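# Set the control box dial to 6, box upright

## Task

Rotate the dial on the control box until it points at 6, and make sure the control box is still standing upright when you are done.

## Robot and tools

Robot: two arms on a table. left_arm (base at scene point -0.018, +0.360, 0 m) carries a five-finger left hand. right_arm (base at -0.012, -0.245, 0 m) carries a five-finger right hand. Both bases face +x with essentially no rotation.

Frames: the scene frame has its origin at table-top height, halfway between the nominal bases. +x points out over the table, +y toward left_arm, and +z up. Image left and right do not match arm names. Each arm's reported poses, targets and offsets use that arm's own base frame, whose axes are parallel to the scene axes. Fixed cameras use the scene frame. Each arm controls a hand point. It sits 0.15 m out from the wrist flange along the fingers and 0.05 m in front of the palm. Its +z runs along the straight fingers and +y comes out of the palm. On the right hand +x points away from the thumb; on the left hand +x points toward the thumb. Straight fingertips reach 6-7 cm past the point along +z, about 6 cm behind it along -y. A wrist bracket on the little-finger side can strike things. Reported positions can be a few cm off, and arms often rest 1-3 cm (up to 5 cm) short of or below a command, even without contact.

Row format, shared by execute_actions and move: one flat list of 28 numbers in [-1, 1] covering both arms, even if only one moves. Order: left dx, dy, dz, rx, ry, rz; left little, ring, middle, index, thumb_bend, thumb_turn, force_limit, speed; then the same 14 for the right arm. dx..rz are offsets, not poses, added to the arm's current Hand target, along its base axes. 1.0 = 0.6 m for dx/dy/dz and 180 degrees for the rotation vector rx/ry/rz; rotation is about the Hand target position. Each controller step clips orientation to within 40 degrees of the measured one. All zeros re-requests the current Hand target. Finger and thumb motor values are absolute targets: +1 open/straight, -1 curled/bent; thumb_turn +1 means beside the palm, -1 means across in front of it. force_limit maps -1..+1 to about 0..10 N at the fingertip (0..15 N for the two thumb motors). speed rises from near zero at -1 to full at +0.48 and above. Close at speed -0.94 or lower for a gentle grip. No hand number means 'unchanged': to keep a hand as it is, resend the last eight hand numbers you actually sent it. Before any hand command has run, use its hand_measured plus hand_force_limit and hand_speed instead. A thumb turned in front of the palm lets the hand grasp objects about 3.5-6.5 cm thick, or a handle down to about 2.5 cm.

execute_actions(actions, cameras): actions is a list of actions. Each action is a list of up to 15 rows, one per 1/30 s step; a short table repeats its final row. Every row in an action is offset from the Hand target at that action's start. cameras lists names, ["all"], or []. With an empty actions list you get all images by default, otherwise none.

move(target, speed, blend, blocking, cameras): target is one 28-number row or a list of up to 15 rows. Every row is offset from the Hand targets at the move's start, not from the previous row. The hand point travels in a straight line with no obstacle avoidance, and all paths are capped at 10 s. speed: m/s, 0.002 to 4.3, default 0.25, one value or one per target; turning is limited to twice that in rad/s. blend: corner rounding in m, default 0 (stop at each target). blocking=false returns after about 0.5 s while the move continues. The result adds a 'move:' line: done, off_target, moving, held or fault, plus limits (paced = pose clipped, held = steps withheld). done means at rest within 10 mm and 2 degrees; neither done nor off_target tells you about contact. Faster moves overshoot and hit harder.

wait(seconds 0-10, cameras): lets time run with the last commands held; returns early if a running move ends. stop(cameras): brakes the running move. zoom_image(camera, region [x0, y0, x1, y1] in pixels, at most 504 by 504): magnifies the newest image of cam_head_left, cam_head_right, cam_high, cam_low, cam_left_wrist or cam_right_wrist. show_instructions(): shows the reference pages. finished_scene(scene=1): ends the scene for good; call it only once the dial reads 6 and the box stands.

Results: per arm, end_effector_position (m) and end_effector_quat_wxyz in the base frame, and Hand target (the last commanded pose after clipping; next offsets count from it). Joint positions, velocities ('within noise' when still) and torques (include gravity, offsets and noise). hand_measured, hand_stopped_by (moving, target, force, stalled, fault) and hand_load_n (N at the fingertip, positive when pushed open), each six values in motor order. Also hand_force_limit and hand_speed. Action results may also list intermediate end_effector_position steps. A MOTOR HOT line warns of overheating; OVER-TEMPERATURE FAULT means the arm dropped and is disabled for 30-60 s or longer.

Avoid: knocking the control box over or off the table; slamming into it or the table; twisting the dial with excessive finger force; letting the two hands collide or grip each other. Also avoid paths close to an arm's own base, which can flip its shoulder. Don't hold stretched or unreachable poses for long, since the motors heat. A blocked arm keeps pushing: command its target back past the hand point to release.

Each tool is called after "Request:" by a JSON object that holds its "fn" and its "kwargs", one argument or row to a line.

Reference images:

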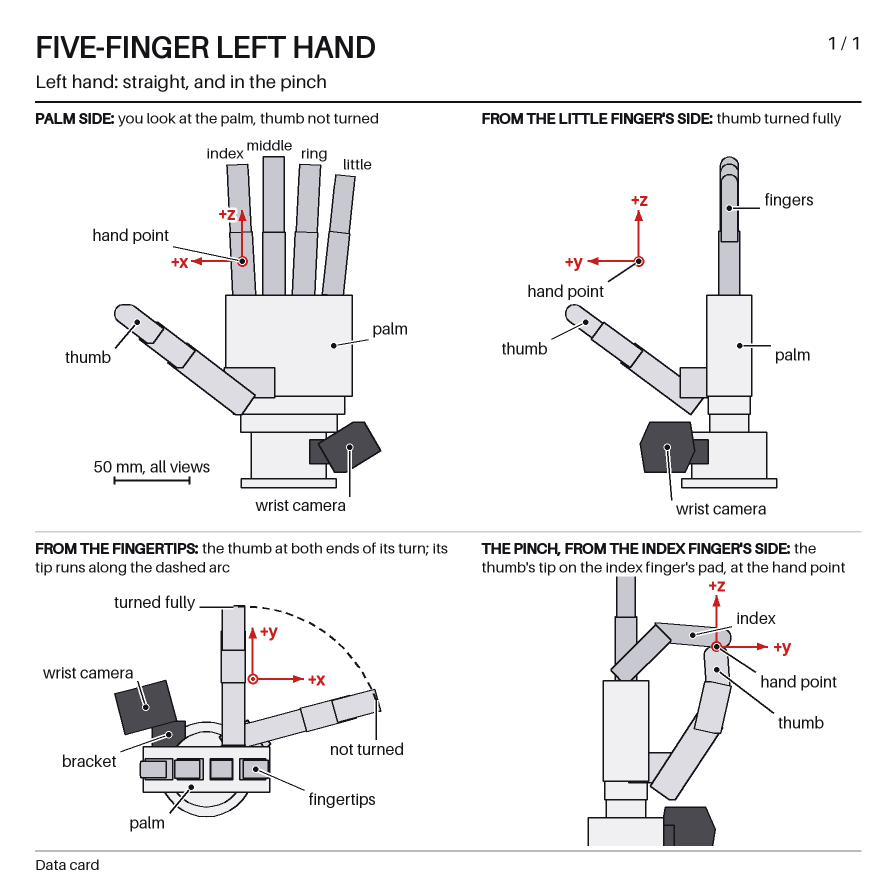

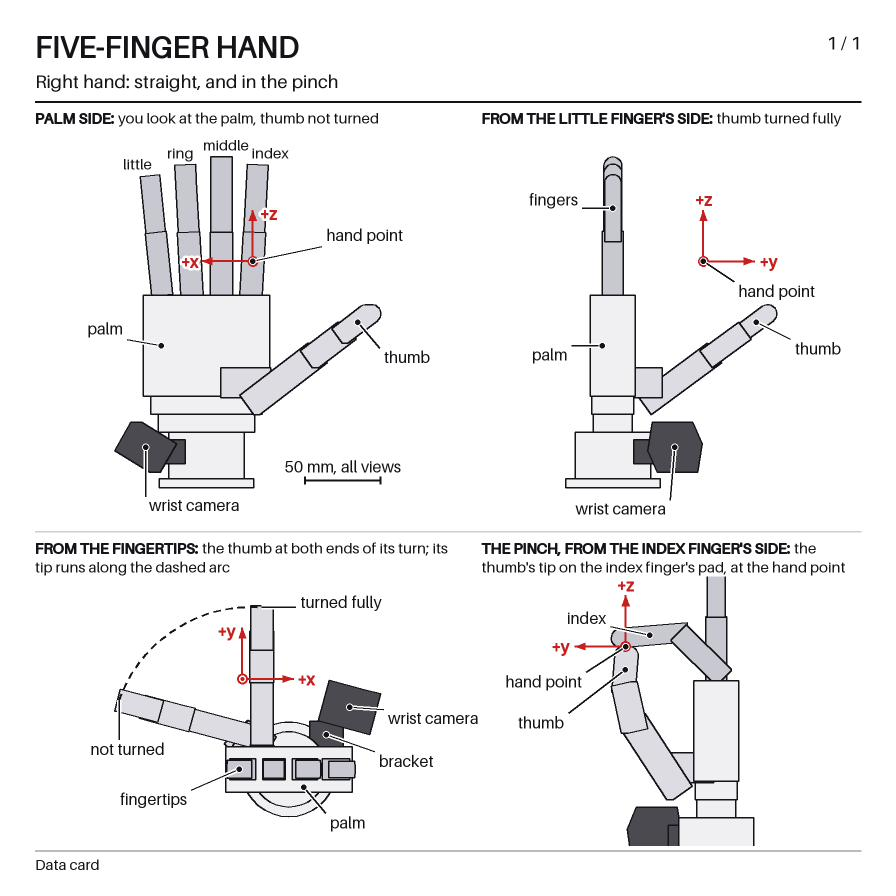

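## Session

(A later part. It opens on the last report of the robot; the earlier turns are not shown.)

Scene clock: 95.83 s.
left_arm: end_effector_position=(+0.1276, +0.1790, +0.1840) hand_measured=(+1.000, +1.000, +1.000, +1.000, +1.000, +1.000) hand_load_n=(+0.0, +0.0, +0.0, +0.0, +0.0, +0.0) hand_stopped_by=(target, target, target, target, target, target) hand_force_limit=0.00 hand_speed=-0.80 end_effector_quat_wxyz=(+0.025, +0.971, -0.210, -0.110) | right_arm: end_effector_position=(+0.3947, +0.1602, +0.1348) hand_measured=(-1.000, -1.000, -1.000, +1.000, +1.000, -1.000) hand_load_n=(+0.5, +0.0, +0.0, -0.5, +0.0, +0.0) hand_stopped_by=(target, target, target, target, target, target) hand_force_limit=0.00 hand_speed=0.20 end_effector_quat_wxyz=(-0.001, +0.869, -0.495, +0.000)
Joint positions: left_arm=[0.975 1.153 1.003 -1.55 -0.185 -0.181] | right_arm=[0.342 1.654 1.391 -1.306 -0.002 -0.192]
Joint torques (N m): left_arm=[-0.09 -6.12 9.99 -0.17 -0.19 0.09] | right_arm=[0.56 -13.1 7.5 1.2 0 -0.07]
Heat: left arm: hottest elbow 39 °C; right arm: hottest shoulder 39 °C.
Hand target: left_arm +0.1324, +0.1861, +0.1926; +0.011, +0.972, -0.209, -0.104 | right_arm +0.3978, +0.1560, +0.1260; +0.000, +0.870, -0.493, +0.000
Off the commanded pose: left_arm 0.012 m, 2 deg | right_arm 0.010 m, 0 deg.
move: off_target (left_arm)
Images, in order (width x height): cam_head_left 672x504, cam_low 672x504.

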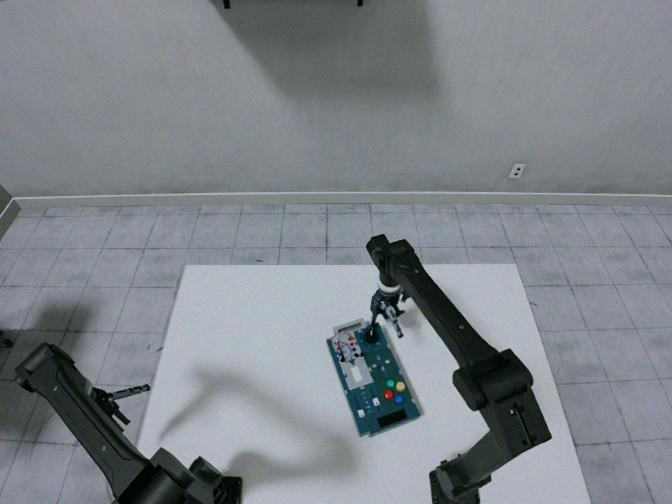

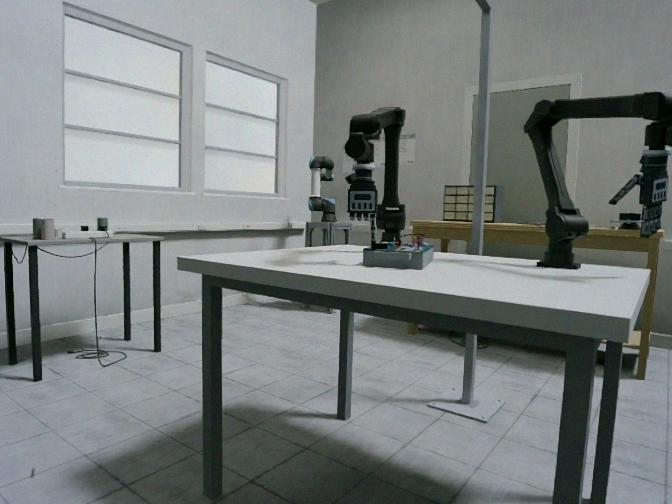

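Request:
{"fn": "move", "kwargs": {
  "target": [
    [0,0,0,0,0,0,1,1,1,1,1,1,0,-0.8,-0.0082,-0.0218,-0.011,0,0,0,-1,-1,-1,1,1,-1,0,0.2],
    [0,0,0,0,0,0,1,1,1,1,1,1,0,-0.8,-0.0197,-0.0342,-0.011,0,0,0,-1,-1,-1,1,1,-1,0,0.2],
    [0,0,0,0,0,0,1,1,1,1,1,1,0,-0.8,-0.0253,-0.0368,-0.011,0,0,0,-1,-1,-1,1,1,-1,0,0.2]
  ],
  "speed": 0.06,
  "blend": [0.004,0.003,0],
  "cameras": ["cam_head_left","cam_low"]
}}

Request:
{"fn": "zoom_image", "kwargs": {
  "camera": "cam_head_left",
  "region": [345, 305, 395, 355]
}}

Request:
{"fn": "zoom_image", "kwargs": {
  "camera": "cam_low",
  "region": [362, 222, 402, 262]
}}

Scene clock: 97.50 s.
left_arm: end_effector_position=(+0.1276, +0.1790, +0.1840) hand_measured=(+1.000, +1.000, +1.000, +1.000, +1.000, +1.000) hand_load_n=(+0.0, +0.0, +0.0, +0.0, +0.0, +0.0) hand_stopped_by=(target, target, target, target, target, target) hand_force_limit=0.00 hand_speed=-0.80 end_effector_quat_wxyz=(+0.025, +0.971, -0.210, -0.110) | right_arm: end_effector_position=(+0.3800, +0.1371, +0.1223) hand_measured=(-1.000, -1.000, -1.000, +1.000, +1.000, -1.000) hand_load_n=(+0.0, +0.0, +0.0, +0.0, +0.0, +0.0) hand_stopped_by=(target, target, target, target, target, target) hand_force_limit=0.00 hand_speed=0.20 end_effector_quat_wxyz=(+0.001, +0.868, -0.497, -0.003)
Joint positions: left_arm=[0.975 1.153 1.003 -1.55 -0.185 -0.181] | right_arm=[0.305 1.616 1.308 -1.268 -0.002 -0.225]
Joint torques (N m): left_arm=[0.21 -6.07 9.94 -0.21 -0.2 0.09] | right_arm=[0.79 -12.86 7.86 0.92 0.04 -0.07]
Heat: left arm: hottest elbow 39 °C; right arm: hottest shoulder 39 °C.
Hand target: left_arm +0.1324, +0.1861, +0.1926; +0.011, +0.972, -0.209, -0.104 | right_arm +0.3826, +0.1339, +0.1195; +0.000, +0.870, -0.493, +0.000
Off the commanded pose: left_arm 0.012 m, 2 deg | right_arm 0.005 m, 1 deg.
move: off_target (left_arm); blend cut to 0.0019 m at target 2
Images, in order (width x height): cam_head_left 672x504, cam_low 672x504.

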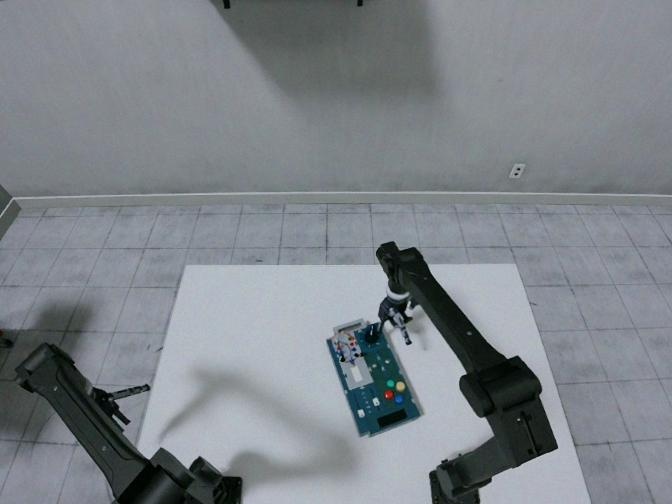

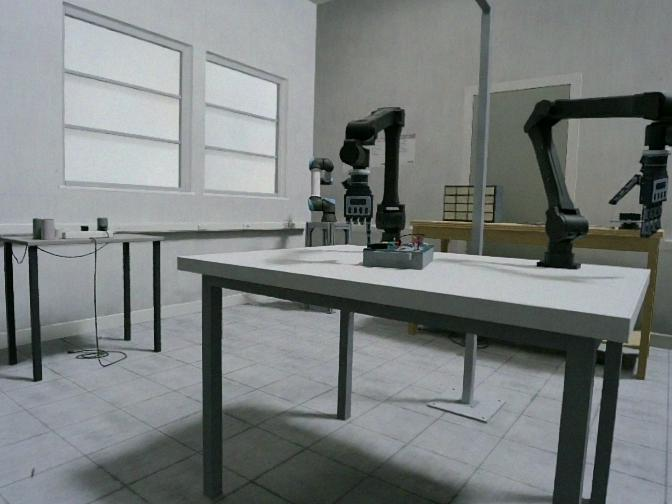

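Scaled by 10.080 from the camera's 672x504 image, which has a finer 960x720 frame.

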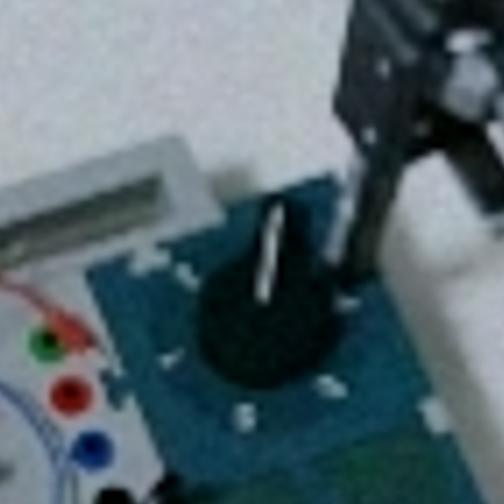

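Scaled by 12.600 from the camera's 672x504 image, which has a finer 960x720 frame.

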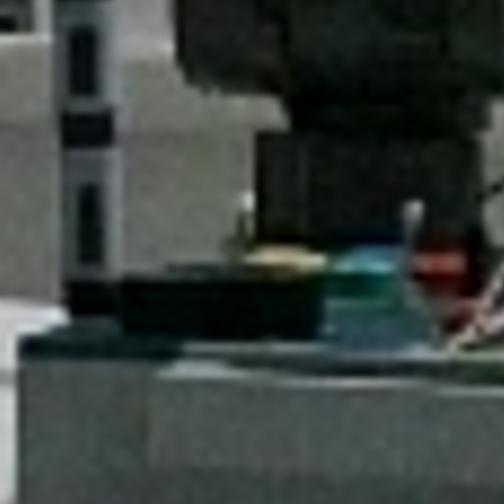

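Request:
{"fn": "move", "kwargs": {
  "target": [
    [0.1793,-0.2268,0.05,-0.0264,-0.0089,-0.2411,-1,-1,-1,1,1,1,0,-0.2,0.0258,0.0093,0.0792,0,0,0,-1,-1,-1,1,1,-1,0,0.2],
    [0.1793,-0.5602,0.05,-0.0529,-0.0177,-0.4821,-1,-1,-1,1,1,1,0,-0.2,0.0352,0.1048,0.0792,0,0,0,-1,-1,-1,1,1,-1,0,0.2],
    [0.0165,-0.809,0,-0.0793,-0.0266,-0.7232,-1,-1,-1,1,1,1,0,-0.2,0.0088,0.0923,0.0158,0,0,0,-1,-1,-1,1,1,-1,0,0.2]
  ],
  "speed": 0.5,
  "cameras": ["all"]
}}

Request:
{"fn": "zoom_image", "kwargs": {
  "camera": "cam_head_left",
  "region": [310, 300, 440, 445]
}}

Request:
{"fn": "zoom_image", "kwargs": {
  "camera": "cam_low",
  "region": [352, 202, 432, 282]
}}

Scene clock: 104.77 s.
left_arm: end_effector_position=(+0.1307, -0.2782, +0.1788) hand_measured=(-1.000, -1.000, -1.000, +1.000, +1.000, +1.000) hand_load_n=(+0.0, +0.0, +0.0, +0.0, +0.0, +0.0) hand_stopped_by=(target, target, target, target, target, target) hand_force_limit=0.00 hand_speed=-0.20 end_effector_quat_wxyz=(-0.009, -0.223, +0.974, +0.028) | right_arm: end_effector_position=(+0.3882, +0.1862, +0.1286) hand_measured=(-1.000, -1.000, -1.000, +1.000, +1.000, -1.000) hand_load_n=(+0.0, +0.0, +0.0, +0.0, +0.0, +0.0) hand_stopped_by=(target, target, target, target, target, target) hand_force_limit=0.00 hand_speed=0.20 end_effector_quat_wxyz=(+0.005, +0.873, -0.488, -0.005)
Joint positions: left_arm=[-1.045 1.361 1.171 -1.44 0.001 0.076] | right_arm=[0.398 1.68 1.404 -1.31 -0.002 -0.153]
Joint torques (N m): left_arm=[-0.15 -8.35 12.55 0.46 -0.08 0.17] | right_arm=[1.61 -15.33 7.54 0.98 -0.01 0.22]
Heat: left arm: hottest elbow 40 °C; right arm: hottest shoulder 39 °C.
Hand target: left_arm +0.1423, -0.2993, +0.1925; +0.000, -0.216, +0.976, +0.000 | right_arm +0.3879, +0.1893, +0.1289; +0.000, +0.870, -0.492, +0.000
Off the commanded pose: left_arm 0.028 m, 4 deg | right_arm 0.003 m, 1 deg.
move: off_target (left_arm)
camera_calibration:
cam_left_wrist: T_world_to_cam=[[0.20522, -0.978174, -0.0325705, -0.294037], [-0.849153, -0.194502, 0.491027, -0.0250791], [-0.486645, -0.0731113, -0.870535, 0.317469], [0, 0, 0, 1]] pos_world=[0.193541, -0.269287, 0.279106]
cam_right_wrist: T_world_to_cam=[[-0.667881, -0.743245, 0.0390188, 0.392228], [-0.600756, 0.569304, 0.561235, 0.0472903], [-0.439348, 0.351397, -0.826736, 0.324437], [0, 0, 0, 1]] pos_world=[0.432913, 0.150593, 0.226378]

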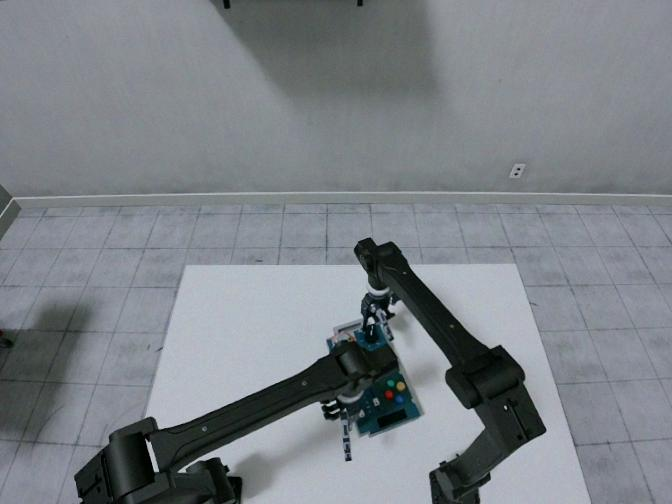

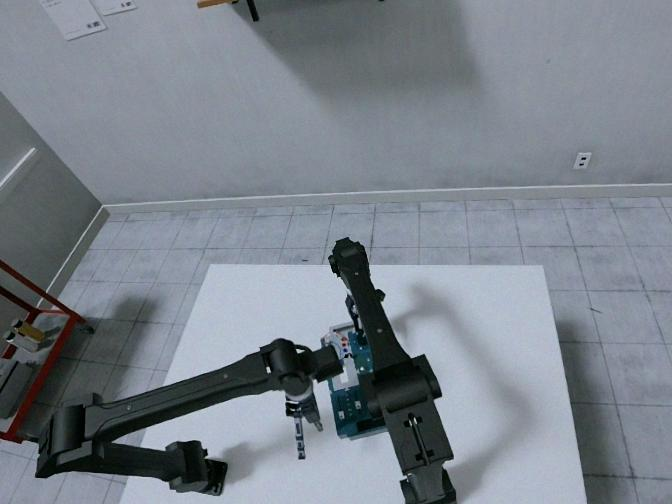

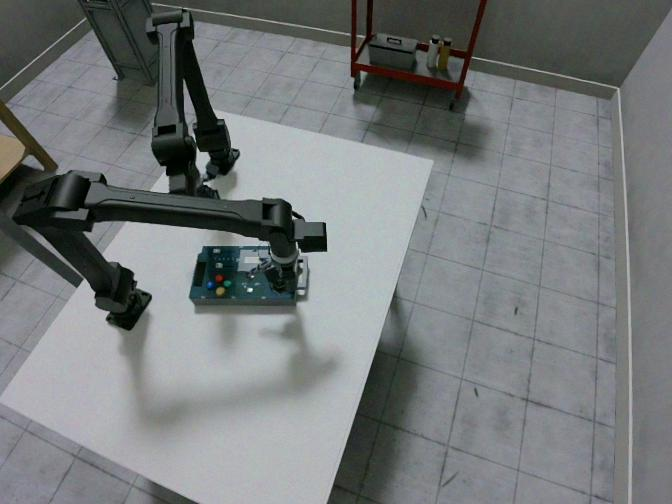

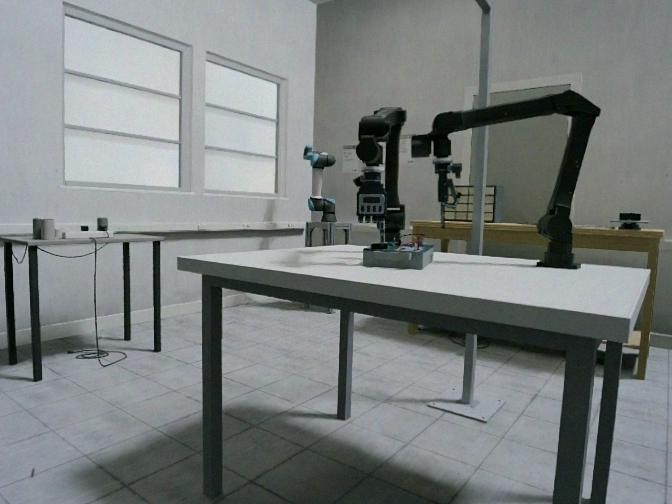

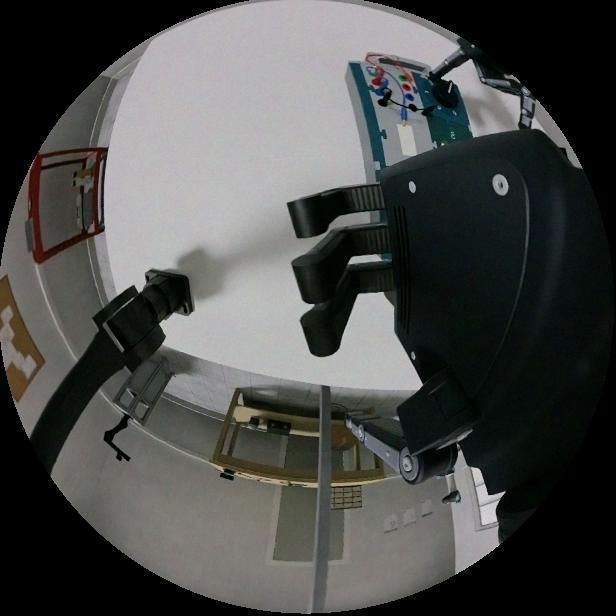

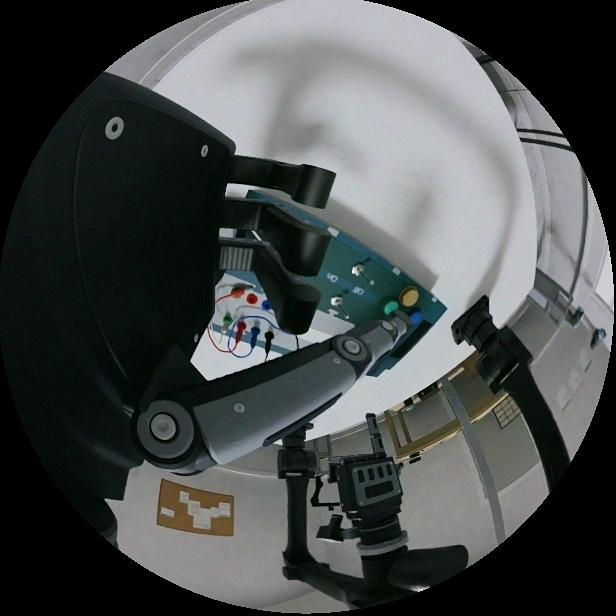

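Scaled by 3.476 from the camera's 672x504 image, which has a finer 960x720 frame.

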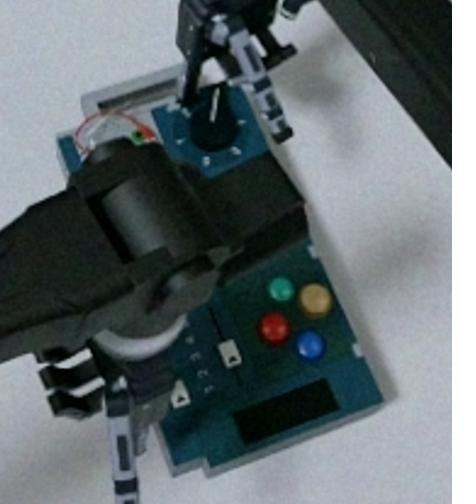

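Scaled by 6.300 from the camera's 672x504 image, which has a finer 960x720 frame.

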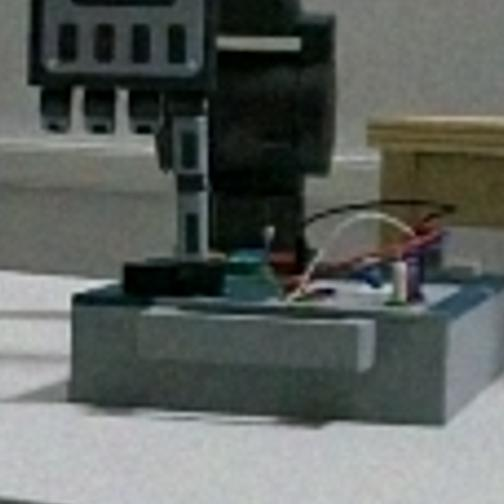

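Request:
{"fn": "move", "kwargs": {
  "target": [0,0,-0.1125,0,0,0,-1,-1,-1,1,1,-1,0,0.2,0,0,0,0,0,0,-1,-1,-1,1,1,-1,0,0.2],
  "speed": 0.1,
  "cameras": ["cam_head_left","cam_left_wrist","cam_low"]
}}

Request:
{"fn": "zoom_image", "kwargs": {
  "camera": "cam_head_left",
  "region": [310, 330, 440, 460]
}}

Scene clock: 106.57 s.
left_arm: end_effector_position=(+0.1415, -0.2966, +0.1296) hand_measured=(-1.000, -1.000, -1.000, +1.000, +1.000, -1.000) hand_load_n=(+0.0, +0.0, +0.0, +0.0, +0.0, +0.0) hand_stopped_by=(target, target, target, target, target, target) hand_force_limit=0.00 hand_speed=0.20 end_effector_quat_wxyz=(+0.000, -0.222, +0.975, +0.000) | right_arm: end_effector_position=(+0.3882, +0.1862, +0.1286) hand_measured=(-1.000, -1.000, -1.000, +1.000, +1.000, -1.000) hand_load_n=(+0.0, +0.0, +0.0, +0.0, +0.0, +0.0) hand_stopped_by=(target, target, target, target, target, target) hand_force_limit=0.00 hand_speed=0.20 end_effector_quat_wxyz=(+0.005, +0.873, -0.488, -0.005)
Joint positions: left_arm=[-1.045 1.406 1.093 -1.259 0.001 0.078] | right_arm=[0.398 1.68 1.404 -1.31 -0.002 -0.153]
Joint torques (N m): left_arm=[-0.15 -8.41 7.68 0.51 -0.1 0.16] | right_arm=[1.61 -15.33 7.54 0.96 -0.01 0.22]
Heat: left arm: hottest elbow 40 °C; right arm: hottest shoulder 39 °C.
Hand target: left_arm +0.1424, -0.2993, +0.1250; +0.000, -0.216, +0.976, +0.000 | right_arm +0.3879, +0.1893, +0.1289; +0.000, +0.870, -0.492, +0.000
Off the commanded pose: left_arm 0.005 m, 1 deg | right_arm 0.003 m, 1 deg.
move: done
camera_calibration:
cam_left_wrist: T_world_to_cam=[[0.203838, -0.978738, 0.0228284, -0.322983], [-0.863612, -0.168781, 0.475065, 0.0164183], [-0.461112, -0.116551, -0.879654, 0.263187], [0, 0, 0, 1]] pos_world=[0.201374, -0.28267, 0.231087]
Images, in order (width x height): cam_head_left 672x504, cam_low 672x504, cam_left_wrist 616x616.

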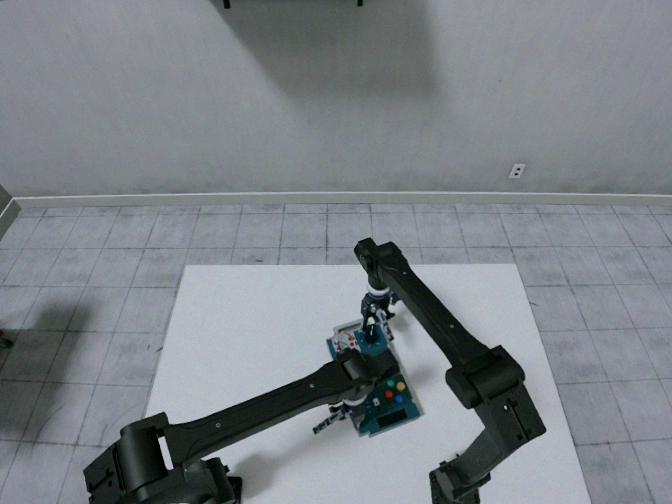

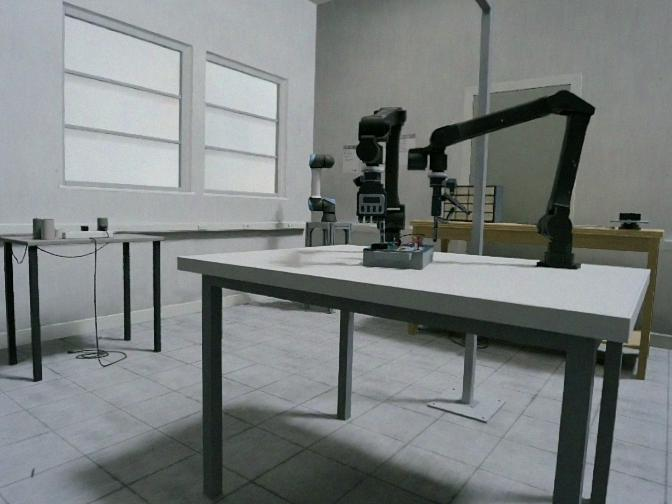

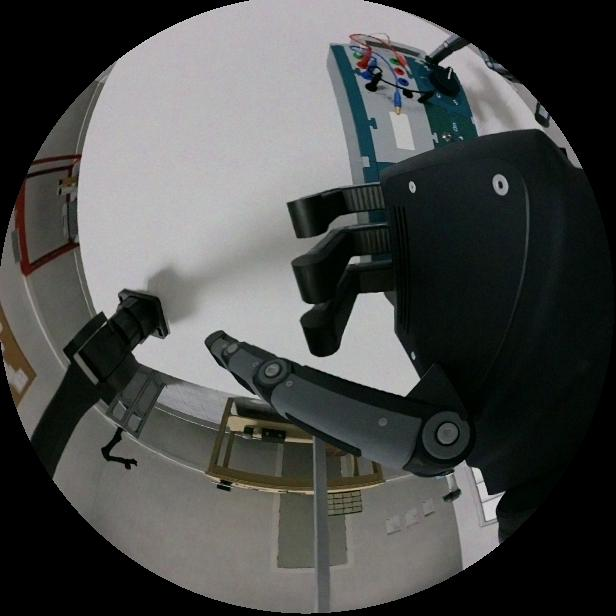

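Scaled by 3.877 from the camera's 672x504 image, which has a finer 960x720 frame.

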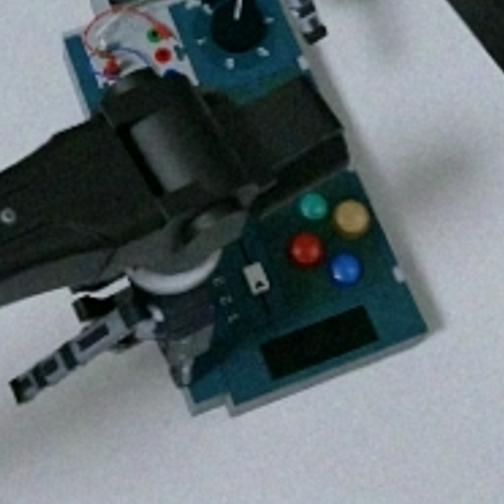

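Request:
{"fn": "move", "kwargs": {
  "target": [
    [0.0367,-0.0625,0.0233,0,0,0,-1,-1,-1,1,1,-1,0,0.2,0,0,0,0,0,0,-1,-1,-1,1,1,-1,0,0.2],
    [0.0192,-0.0258,-0.0317,0,0,0,-1,-1,-1,1,1,-1,0,0.2,0,0,0,0,0,0,-1,-1,-1,1,1,-1,0,0.2]
  ],
  "speed": [0.1,0.06],
  "cameras": ["cam_head_left","cam_left_wrist","cam_low"]
}}

Request:
{"fn": "zoom_image", "kwargs": {
  "camera": "cam_head_left",
  "region": [310, 330, 440, 460]
}}

Request:
{"fn": "zoom_image", "kwargs": {
  "camera": "cam_low",
  "region": [352, 202, 452, 282]
}}

Scene clock: 109.43 s.
left_arm: end_effector_position=(+0.1556, -0.3206, +0.1155) hand_measured=(-1.000, -1.000, -1.000, +1.000, +1.000, -1.000) hand_load_n=(+0.0, +0.0, +0.5, +0.0, +0.0, +0.0) hand_stopped_by=(target, target, target, target, target, target) hand_force_limit=0.00 hand_speed=0.20 end_effector_quat_wxyz=(+0.001, -0.220, +0.975, -0.007) | right_arm: end_effector_position=(+0.3882, +0.1862, +0.1286) hand_measured=(-1.000, -1.000, -1.000, +1.000, +1.000, -1.000) hand_load_n=(+0.0, +0.0, +0.0, +0.0, +0.0, +0.0) hand_stopped_by=(target, target, target, target, target, target) hand_force_limit=0.00 hand_speed=0.20 end_effector_quat_wxyz=(+0.005, +0.873, -0.488, -0.005)
Joint positions: left_arm=[-1.045 1.479 1.134 -1.211 0.001 0.083] | right_arm=[0.398 1.68 1.404 -1.31 -0.002 -0.153]
Joint torques (N m): left_arm=[0.67 -9.99 6 0.46 -0.15 0.17] | right_arm=[1.61 -15.27 7.53 0.98 0 0.23]
Heat: left arm: hottest elbow 40 °C; right arm: hottest shoulder 39 °C.
Hand target: left_arm +0.1540, -0.3148, +0.1060; +0.000, -0.216, +0.976, +0.000 | right_arm +0.3879, +0.1893, +0.1289; +0.000, +0.870, -0.492, +0.000
Off the commanded pose: left_arm 0.011 m, 1 deg | right_arm 0.003 m, 1 deg.
move: off_target (left_arm)
camera_calibration:
cam_left_wrist: T_world_to_cam=[[0.199191, -0.979257, 0.0371332, -0.350061], [-0.867542, -0.158591, 0.471402, 0.0355636], [-0.455735, -0.126114, -0.881136, 0.250753], [0, 0, 0, 1]] pos_world=[0.214859, -0.305536, 0.217181]
Images, in order (width x height): cam_head_left 672x504, cam_low 672x504, cam_left_wrist 616x616.

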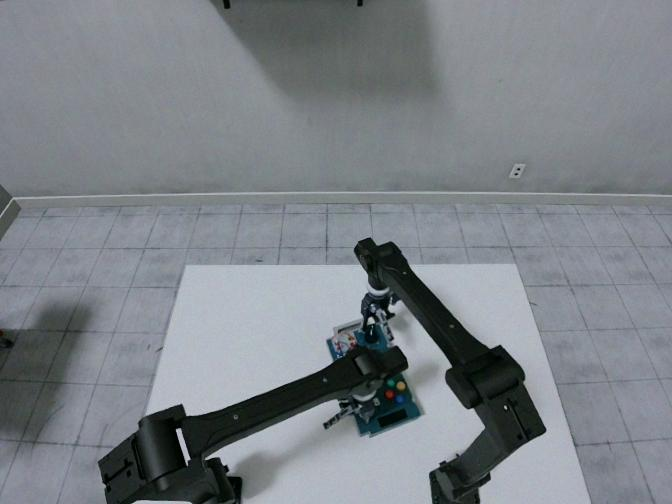

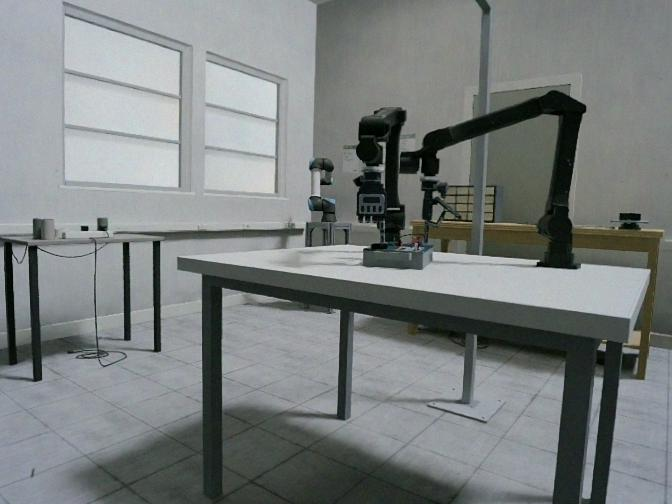

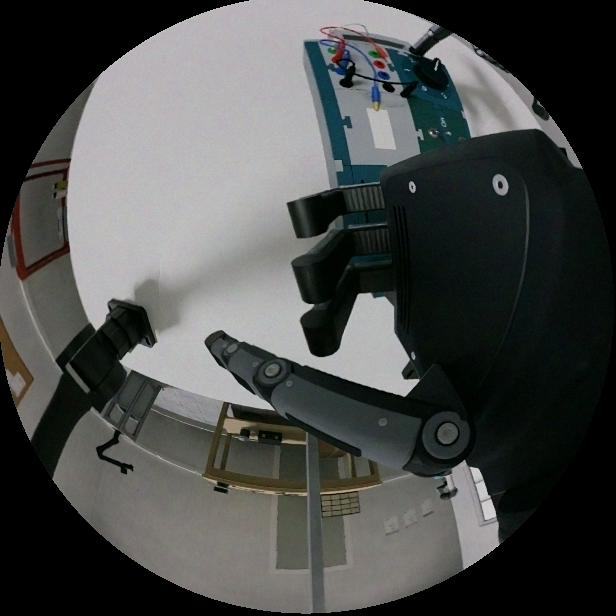

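Scaled by 3.877 from the camera's 672x504 image, which has a finer 960x720 frame.

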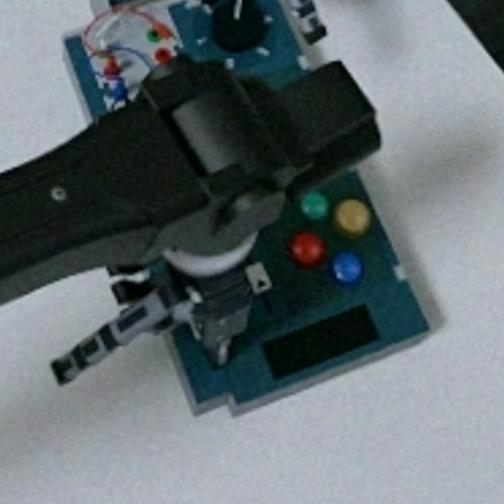

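Scaled by 5.040 from the camera's 672x504 image, which has a finer 960x720 frame.

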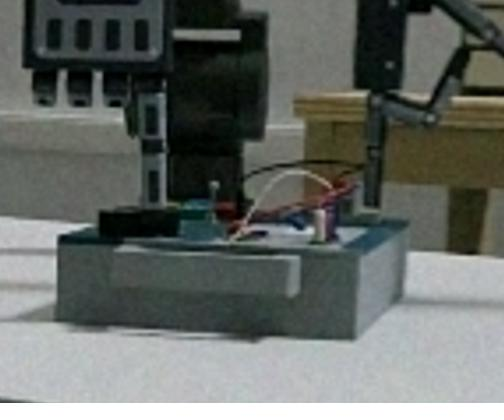

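Request:
{"fn": "move", "kwargs": {
  "target": [
    [0,0,-0.01,0,0,0,-1,-1,-1,1,1,-1,0,0.2,0.0198,-0.0417,0,0,0,0,-1,-1,-1,1,1,-1,0,0.2],
    [0,0,-0.01,0,0,0,-1,-1,-1,1,1,-1,0,0.2,0.0157,-0.0685,0,0,0,0,-1,-1,-1,1,1,-1,0,0.2],
    [0,0,-0.01,0,0,0,-1,-1,-1,1,1,-1,0,0.2,0.007,-0.0815,0,0,0,0,-1,-1,-1,1,1,-1,0,0.2]
  ],
  "speed": 0.07,
  "blend": [0.003,0.003,0],
  "cameras": ["cam_head_left","cam_low"]
}}

Request:
{"fn": "zoom_image", "kwargs": {
  "camera": "cam_head_left",
  "region": [345, 305, 395, 355]
}}

Request:
{"fn": "zoom_image", "kwargs": {
  "camera": "cam_low",
  "region": [352, 202, 452, 282]
}}

Scene clock: 111.97 s.
left_arm: end_effector_position=(+0.1555, -0.3202, +0.1147) hand_measured=(-1.000, -1.000, -1.000, +1.000, +1.000, -1.000) hand_load_n=(+0.0, +0.0, +0.0, -1.0, +0.0, +0.0) hand_stopped_by=(target, target, target, target, target, target) hand_force_limit=0.00 hand_speed=0.20 end_effector_quat_wxyz=(+0.002, -0.219, +0.976, -0.010) | right_arm: end_effector_position=(+0.3923, +0.1445, +0.1263) hand_measured=(-1.000, -1.000, -1.000, +1.000, +1.000, -1.000) hand_load_n=(+0.0, +0.0, +0.0, +0.0, +0.0, +0.0) hand_stopped_by=(target, target, target, target, target, target) hand_force_limit=0.00 hand_speed=0.20 end_effector_quat_wxyz=(+0.003, +0.868, -0.497, -0.004)
Joint positions: left_arm=[-1.045 1.474 1.127 -1.203 0.002 0.085] | right_arm=[0.312 1.651 1.363 -1.293 -0.002 -0.218]
Joint torques (N m): left_arm=[0.21 -9.29 5.71 0.81 -0.15 0.14] | right_arm=[0.62 -15.21 7.57 0.68 0 -0.11]
Heat: left arm: hottest elbow 39 °C; right arm: hottest shoulder 39 °C.
Hand target: left_arm +0.1539, -0.3147, +0.1000; +0.000, -0.216, +0.976, +0.000 | right_arm +0.3921, +0.1404, +0.1290; +0.000, +0.870, -0.493, +0.000
Off the commanded pose: left_arm 0.016 m, 1 deg | right_arm 0.005 m, 1 deg.
move: off_target (left_arm)
Images, in order (width x height): cam_head_left 672x504, cam_low 672x504.

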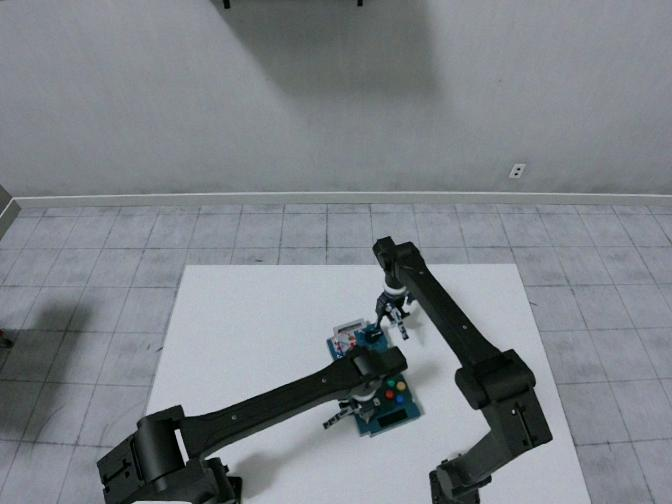

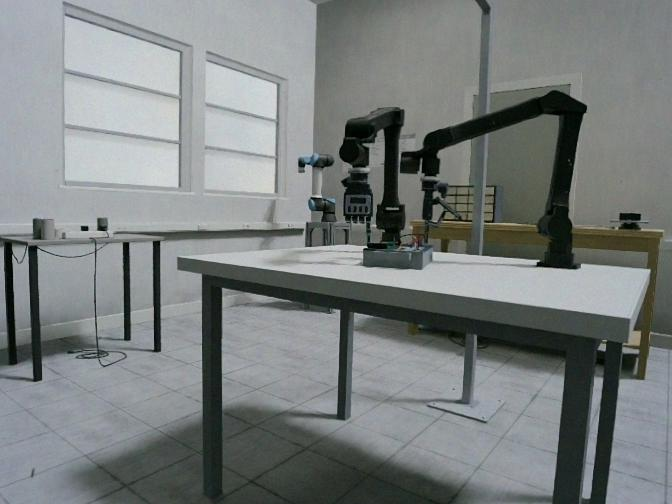

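Scaled by 10.080 from the camera's 672x504 image, which has a finer 960x720 frame.

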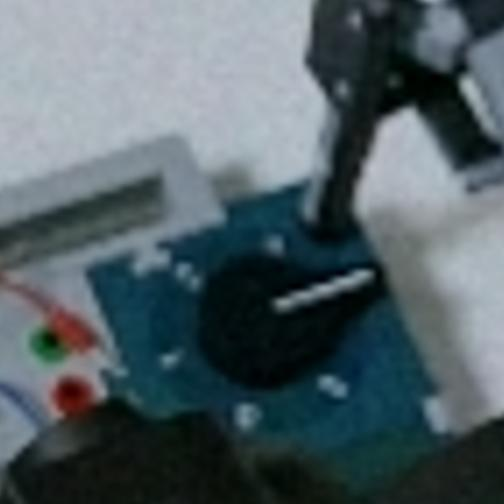

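Scaled by 5.040 from the camera's 672x504 image, which has a finer 960x720 frame.

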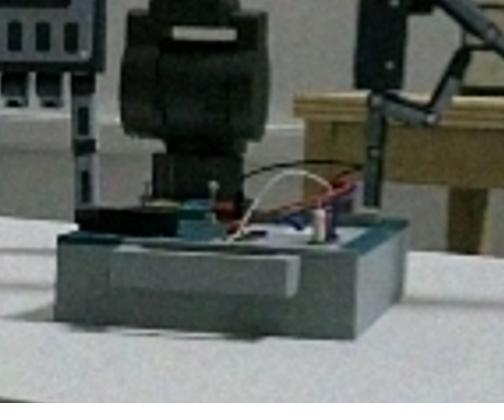

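Request:
{"fn": "move", "kwargs": {
  "target": [
    [0,0,0,0,0,0,-1,-1,-1,1,1,-1,0,0.2,-0.0145,-0.006,0.003,0,0,0,-1,-1,-1,1,1,-1,0,0.2],
    [0,0,0,0,0,0,-1,-1,-1,1,1,-1,0,0.2,-0.032,-0.0158,0.003,0,0,0,-1,-1,-1,1,1,-1,0,0.2],
    [0,0,0,0,0,0,-1,-1,-1,1,1,-1,0,0.2,-0.051,-0.0222,0.003,0,0,0,-1,-1,-1,1,1,-1,0,0.2],
    [0,0,0,0,0,0,-1,-1,-1,1,1,-1,0,0.2,-0.0648,-0.0238,0.003,0,0,0,-1,-1,-1,1,1,-1,0,0.2]
  ],
  "speed": 0.07,
  "blend": [0.003,0.003,0.003,0],
  "cameras": ["cam_head_left","cam_low"]
}}

Request:
{"fn": "zoom_image", "kwargs": {
  "camera": "cam_head_left",
  "region": [345, 305, 395, 355]
}}

Request:
{"fn": "zoom_image", "kwargs": {
  "camera": "cam_low",
  "region": [352, 202, 452, 282]
}}

Scene clock: 113.70 s.
left_arm: end_effector_position=(+0.1555, -0.3202, +0.1147) hand_measured=(-1.000, -1.000, -1.000, +1.000, +1.000, -1.000) hand_load_n=(+0.0, +0.0, +0.0, -1.0, +0.0, +0.0) hand_stopped_by=(target, target, target, target, target, target) hand_force_limit=0.00 hand_speed=0.20 end_effector_quat_wxyz=(+0.002, -0.219, +0.976, -0.010) | right_arm: end_effector_position=(+0.3544, +0.1286, +0.1302) hand_measured=(-1.000, -1.000, -1.000, +1.000, +1.000, -1.000) hand_load_n=(+0.0, +0.0, +0.0, +0.0, +0.0, +0.0) hand_stopped_by=(target, target, target, target, target, target) hand_force_limit=0.00 hand_speed=0.20 end_effector_quat_wxyz=(+0.002, +0.867, -0.498, -0.002)
Joint positions: left_arm=[-1.045 1.474 1.127 -1.203 0.002 0.085] | right_arm=[0.305 1.541 1.241 -1.275 0 -0.223]
Joint torques (N m): left_arm=[0.67 -9.17 5.68 0.83 -0.15 0.15] | right_arm=[0.97 -12.92 7.61 0.61 -0.05 -0.11]
Heat: left arm: hottest elbow 39 °C; right arm: hottest shoulder 39 °C.
Hand target: left_arm +0.1539, -0.3147, +0.1000; +0.000, -0.216, +0.976, +0.000 | right_arm +0.3533, +0.1261, +0.1308; +0.000, +0.870, -0.492, +0.000
Off the commanded pose: left_arm 0.016 m, 1 deg | right_arm 0.003 m, 1 deg.
move: off_target (left_arm)
Images, in order (width x height): cam_head_left 672x504, cam_low 672x504.

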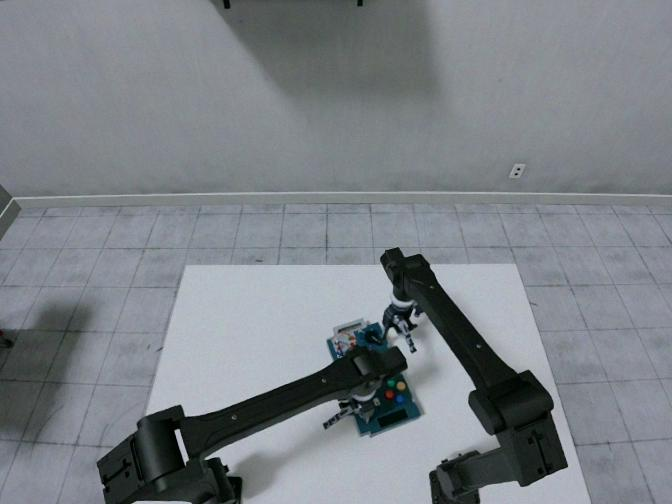

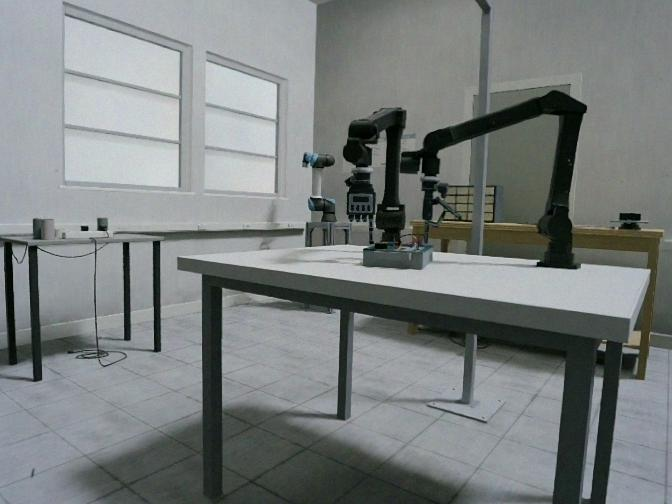

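Scaled by 10.080 from the camera's 672x504 image, which has a finer 960x720 frame.

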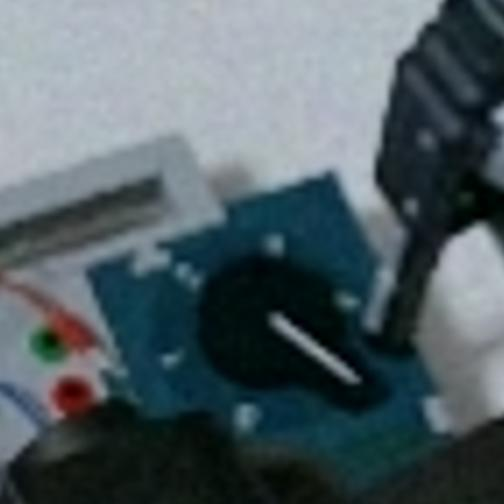

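Scaled by 5.040 from the camera's 672x504 image, which has a finer 960x720 frame.

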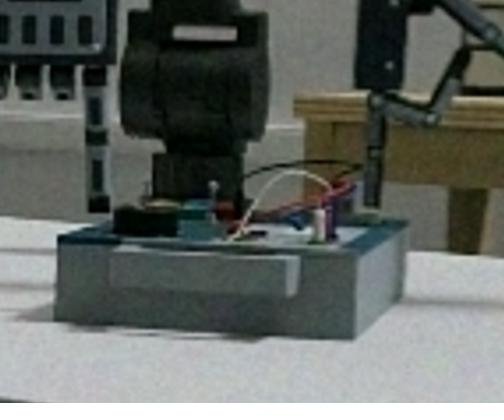

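Request:
{"fn": "move", "kwargs": {
  "target": [
    [0,0,0,0,0,0,-1,-1,-1,1,1,-1,0,0.2,-0.015,0.0212,0,0,0,0,-1,-1,-1,1,1,-1,0,0.2],
    [0,0,0,0,0,0,-1,-1,-1,1,1,-1,0,0.2,-0.0333,0.0323,0,0,0,0,-1,-1,-1,1,1,-1,0,0.2],
    [0,0,0,0,0,0,-1,-1,-1,1,1,-1,0,0.2,-0.0457,0.0477,0,0,0,0,-1,-1,-1,1,1,-1,0,0.2],
    [0,0,0,0,0,0,-1,-1,-1,1,1,-1,0,0.2,-0.0497,0.0602,0,0,0,0,-1,-1,-1,1,1,-1,0,0.2]
  ],
  "speed": 0.07,
  "blend": [0.003,0.003,0.003,0],
  "cameras": ["cam_head_left","cam_low"]
}}

Request:
{"fn": "zoom_image", "kwargs": {
  "camera": "cam_head_left",
  "region": [345, 305, 395, 355]
}}

Scene clock: 116.00 s.
left_arm: end_effector_position=(+0.1555, -0.3202, +0.1147) hand_measured=(-1.000, -1.000, -1.000, +1.000, +1.000, -1.000) hand_load_n=(+0.0, +0.0, +0.0, -1.0, +0.0, +0.0) hand_stopped_by=(target, target, target, target, target, target) hand_force_limit=0.00 hand_speed=0.20 end_effector_quat_wxyz=(+0.002, -0.219, +0.976, -0.010) | right_arm: end_effector_position=(+0.3248, +0.1596, +0.1294) hand_measured=(-1.000, -1.000, -1.000, +1.000, +1.000, -1.000) hand_load_n=(+0.0, +0.0, +0.0, -1.0, +0.0, +0.0) hand_stopped_by=(target, target, target, target, target, target) hand_force_limit=0.00 hand_speed=0.20 end_effector_quat_wxyz=(+0.005, +0.874, -0.486, -0.004)
Joint positions: left_arm=[-1.045 1.474 1.127 -1.203 0.002 0.085] | right_arm=[0.399 1.506 1.197 -1.275 0 -0.155]
Joint torques (N m): left_arm=[0.56 -9.47 5.74 0.88 -0.12 0.13] | right_arm=[1.55 -12.75 7.5 0.79 -0.07 0.26]
Heat: left arm: hottest elbow 39 °C; right arm: hottest shoulder 39 °C.
Hand target: left_arm +0.1539, -0.3147, +0.1000; +0.000, -0.216, +0.976, +0.000 | right_arm +0.3234, +0.1622, +0.1307; +0.000, +0.870, -0.493, +0.000
Off the commanded pose: left_arm 0.016 m, 1 deg | right_arm 0.003 m, 1 deg.
move: off_target (left_arm)
Images, in order (width x height): cam_head_left 672x504, cam_low 672x504.

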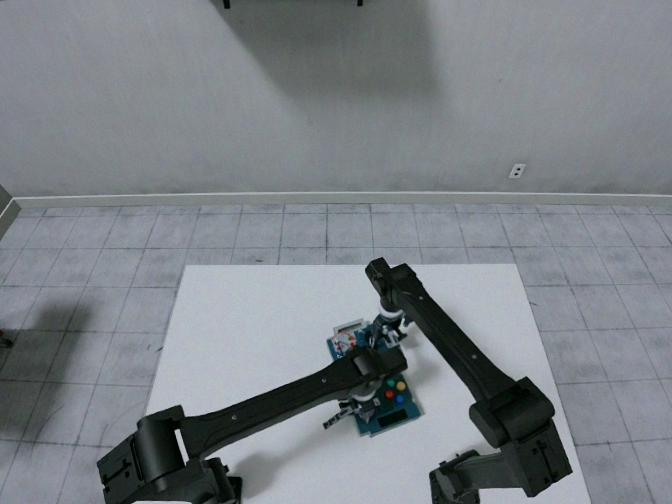

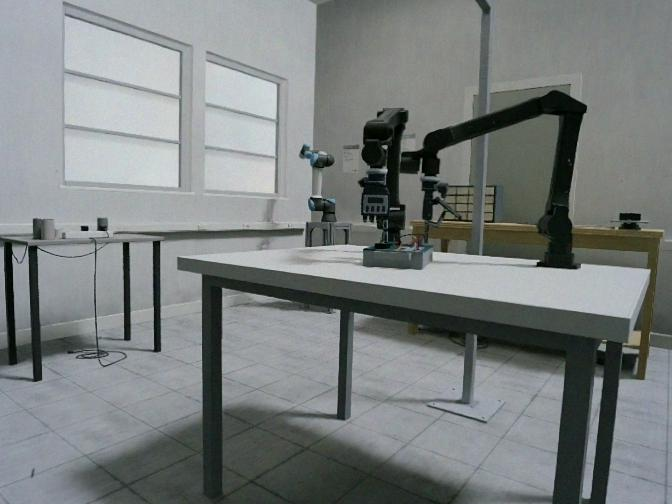

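Scaled by 10.080 from the camera's 672x504 image, which has a finer 960x720 frame.

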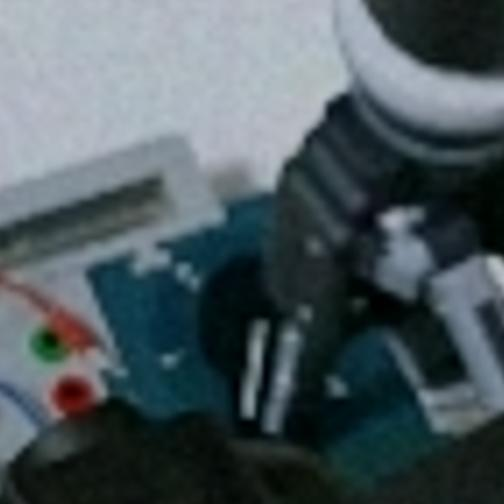

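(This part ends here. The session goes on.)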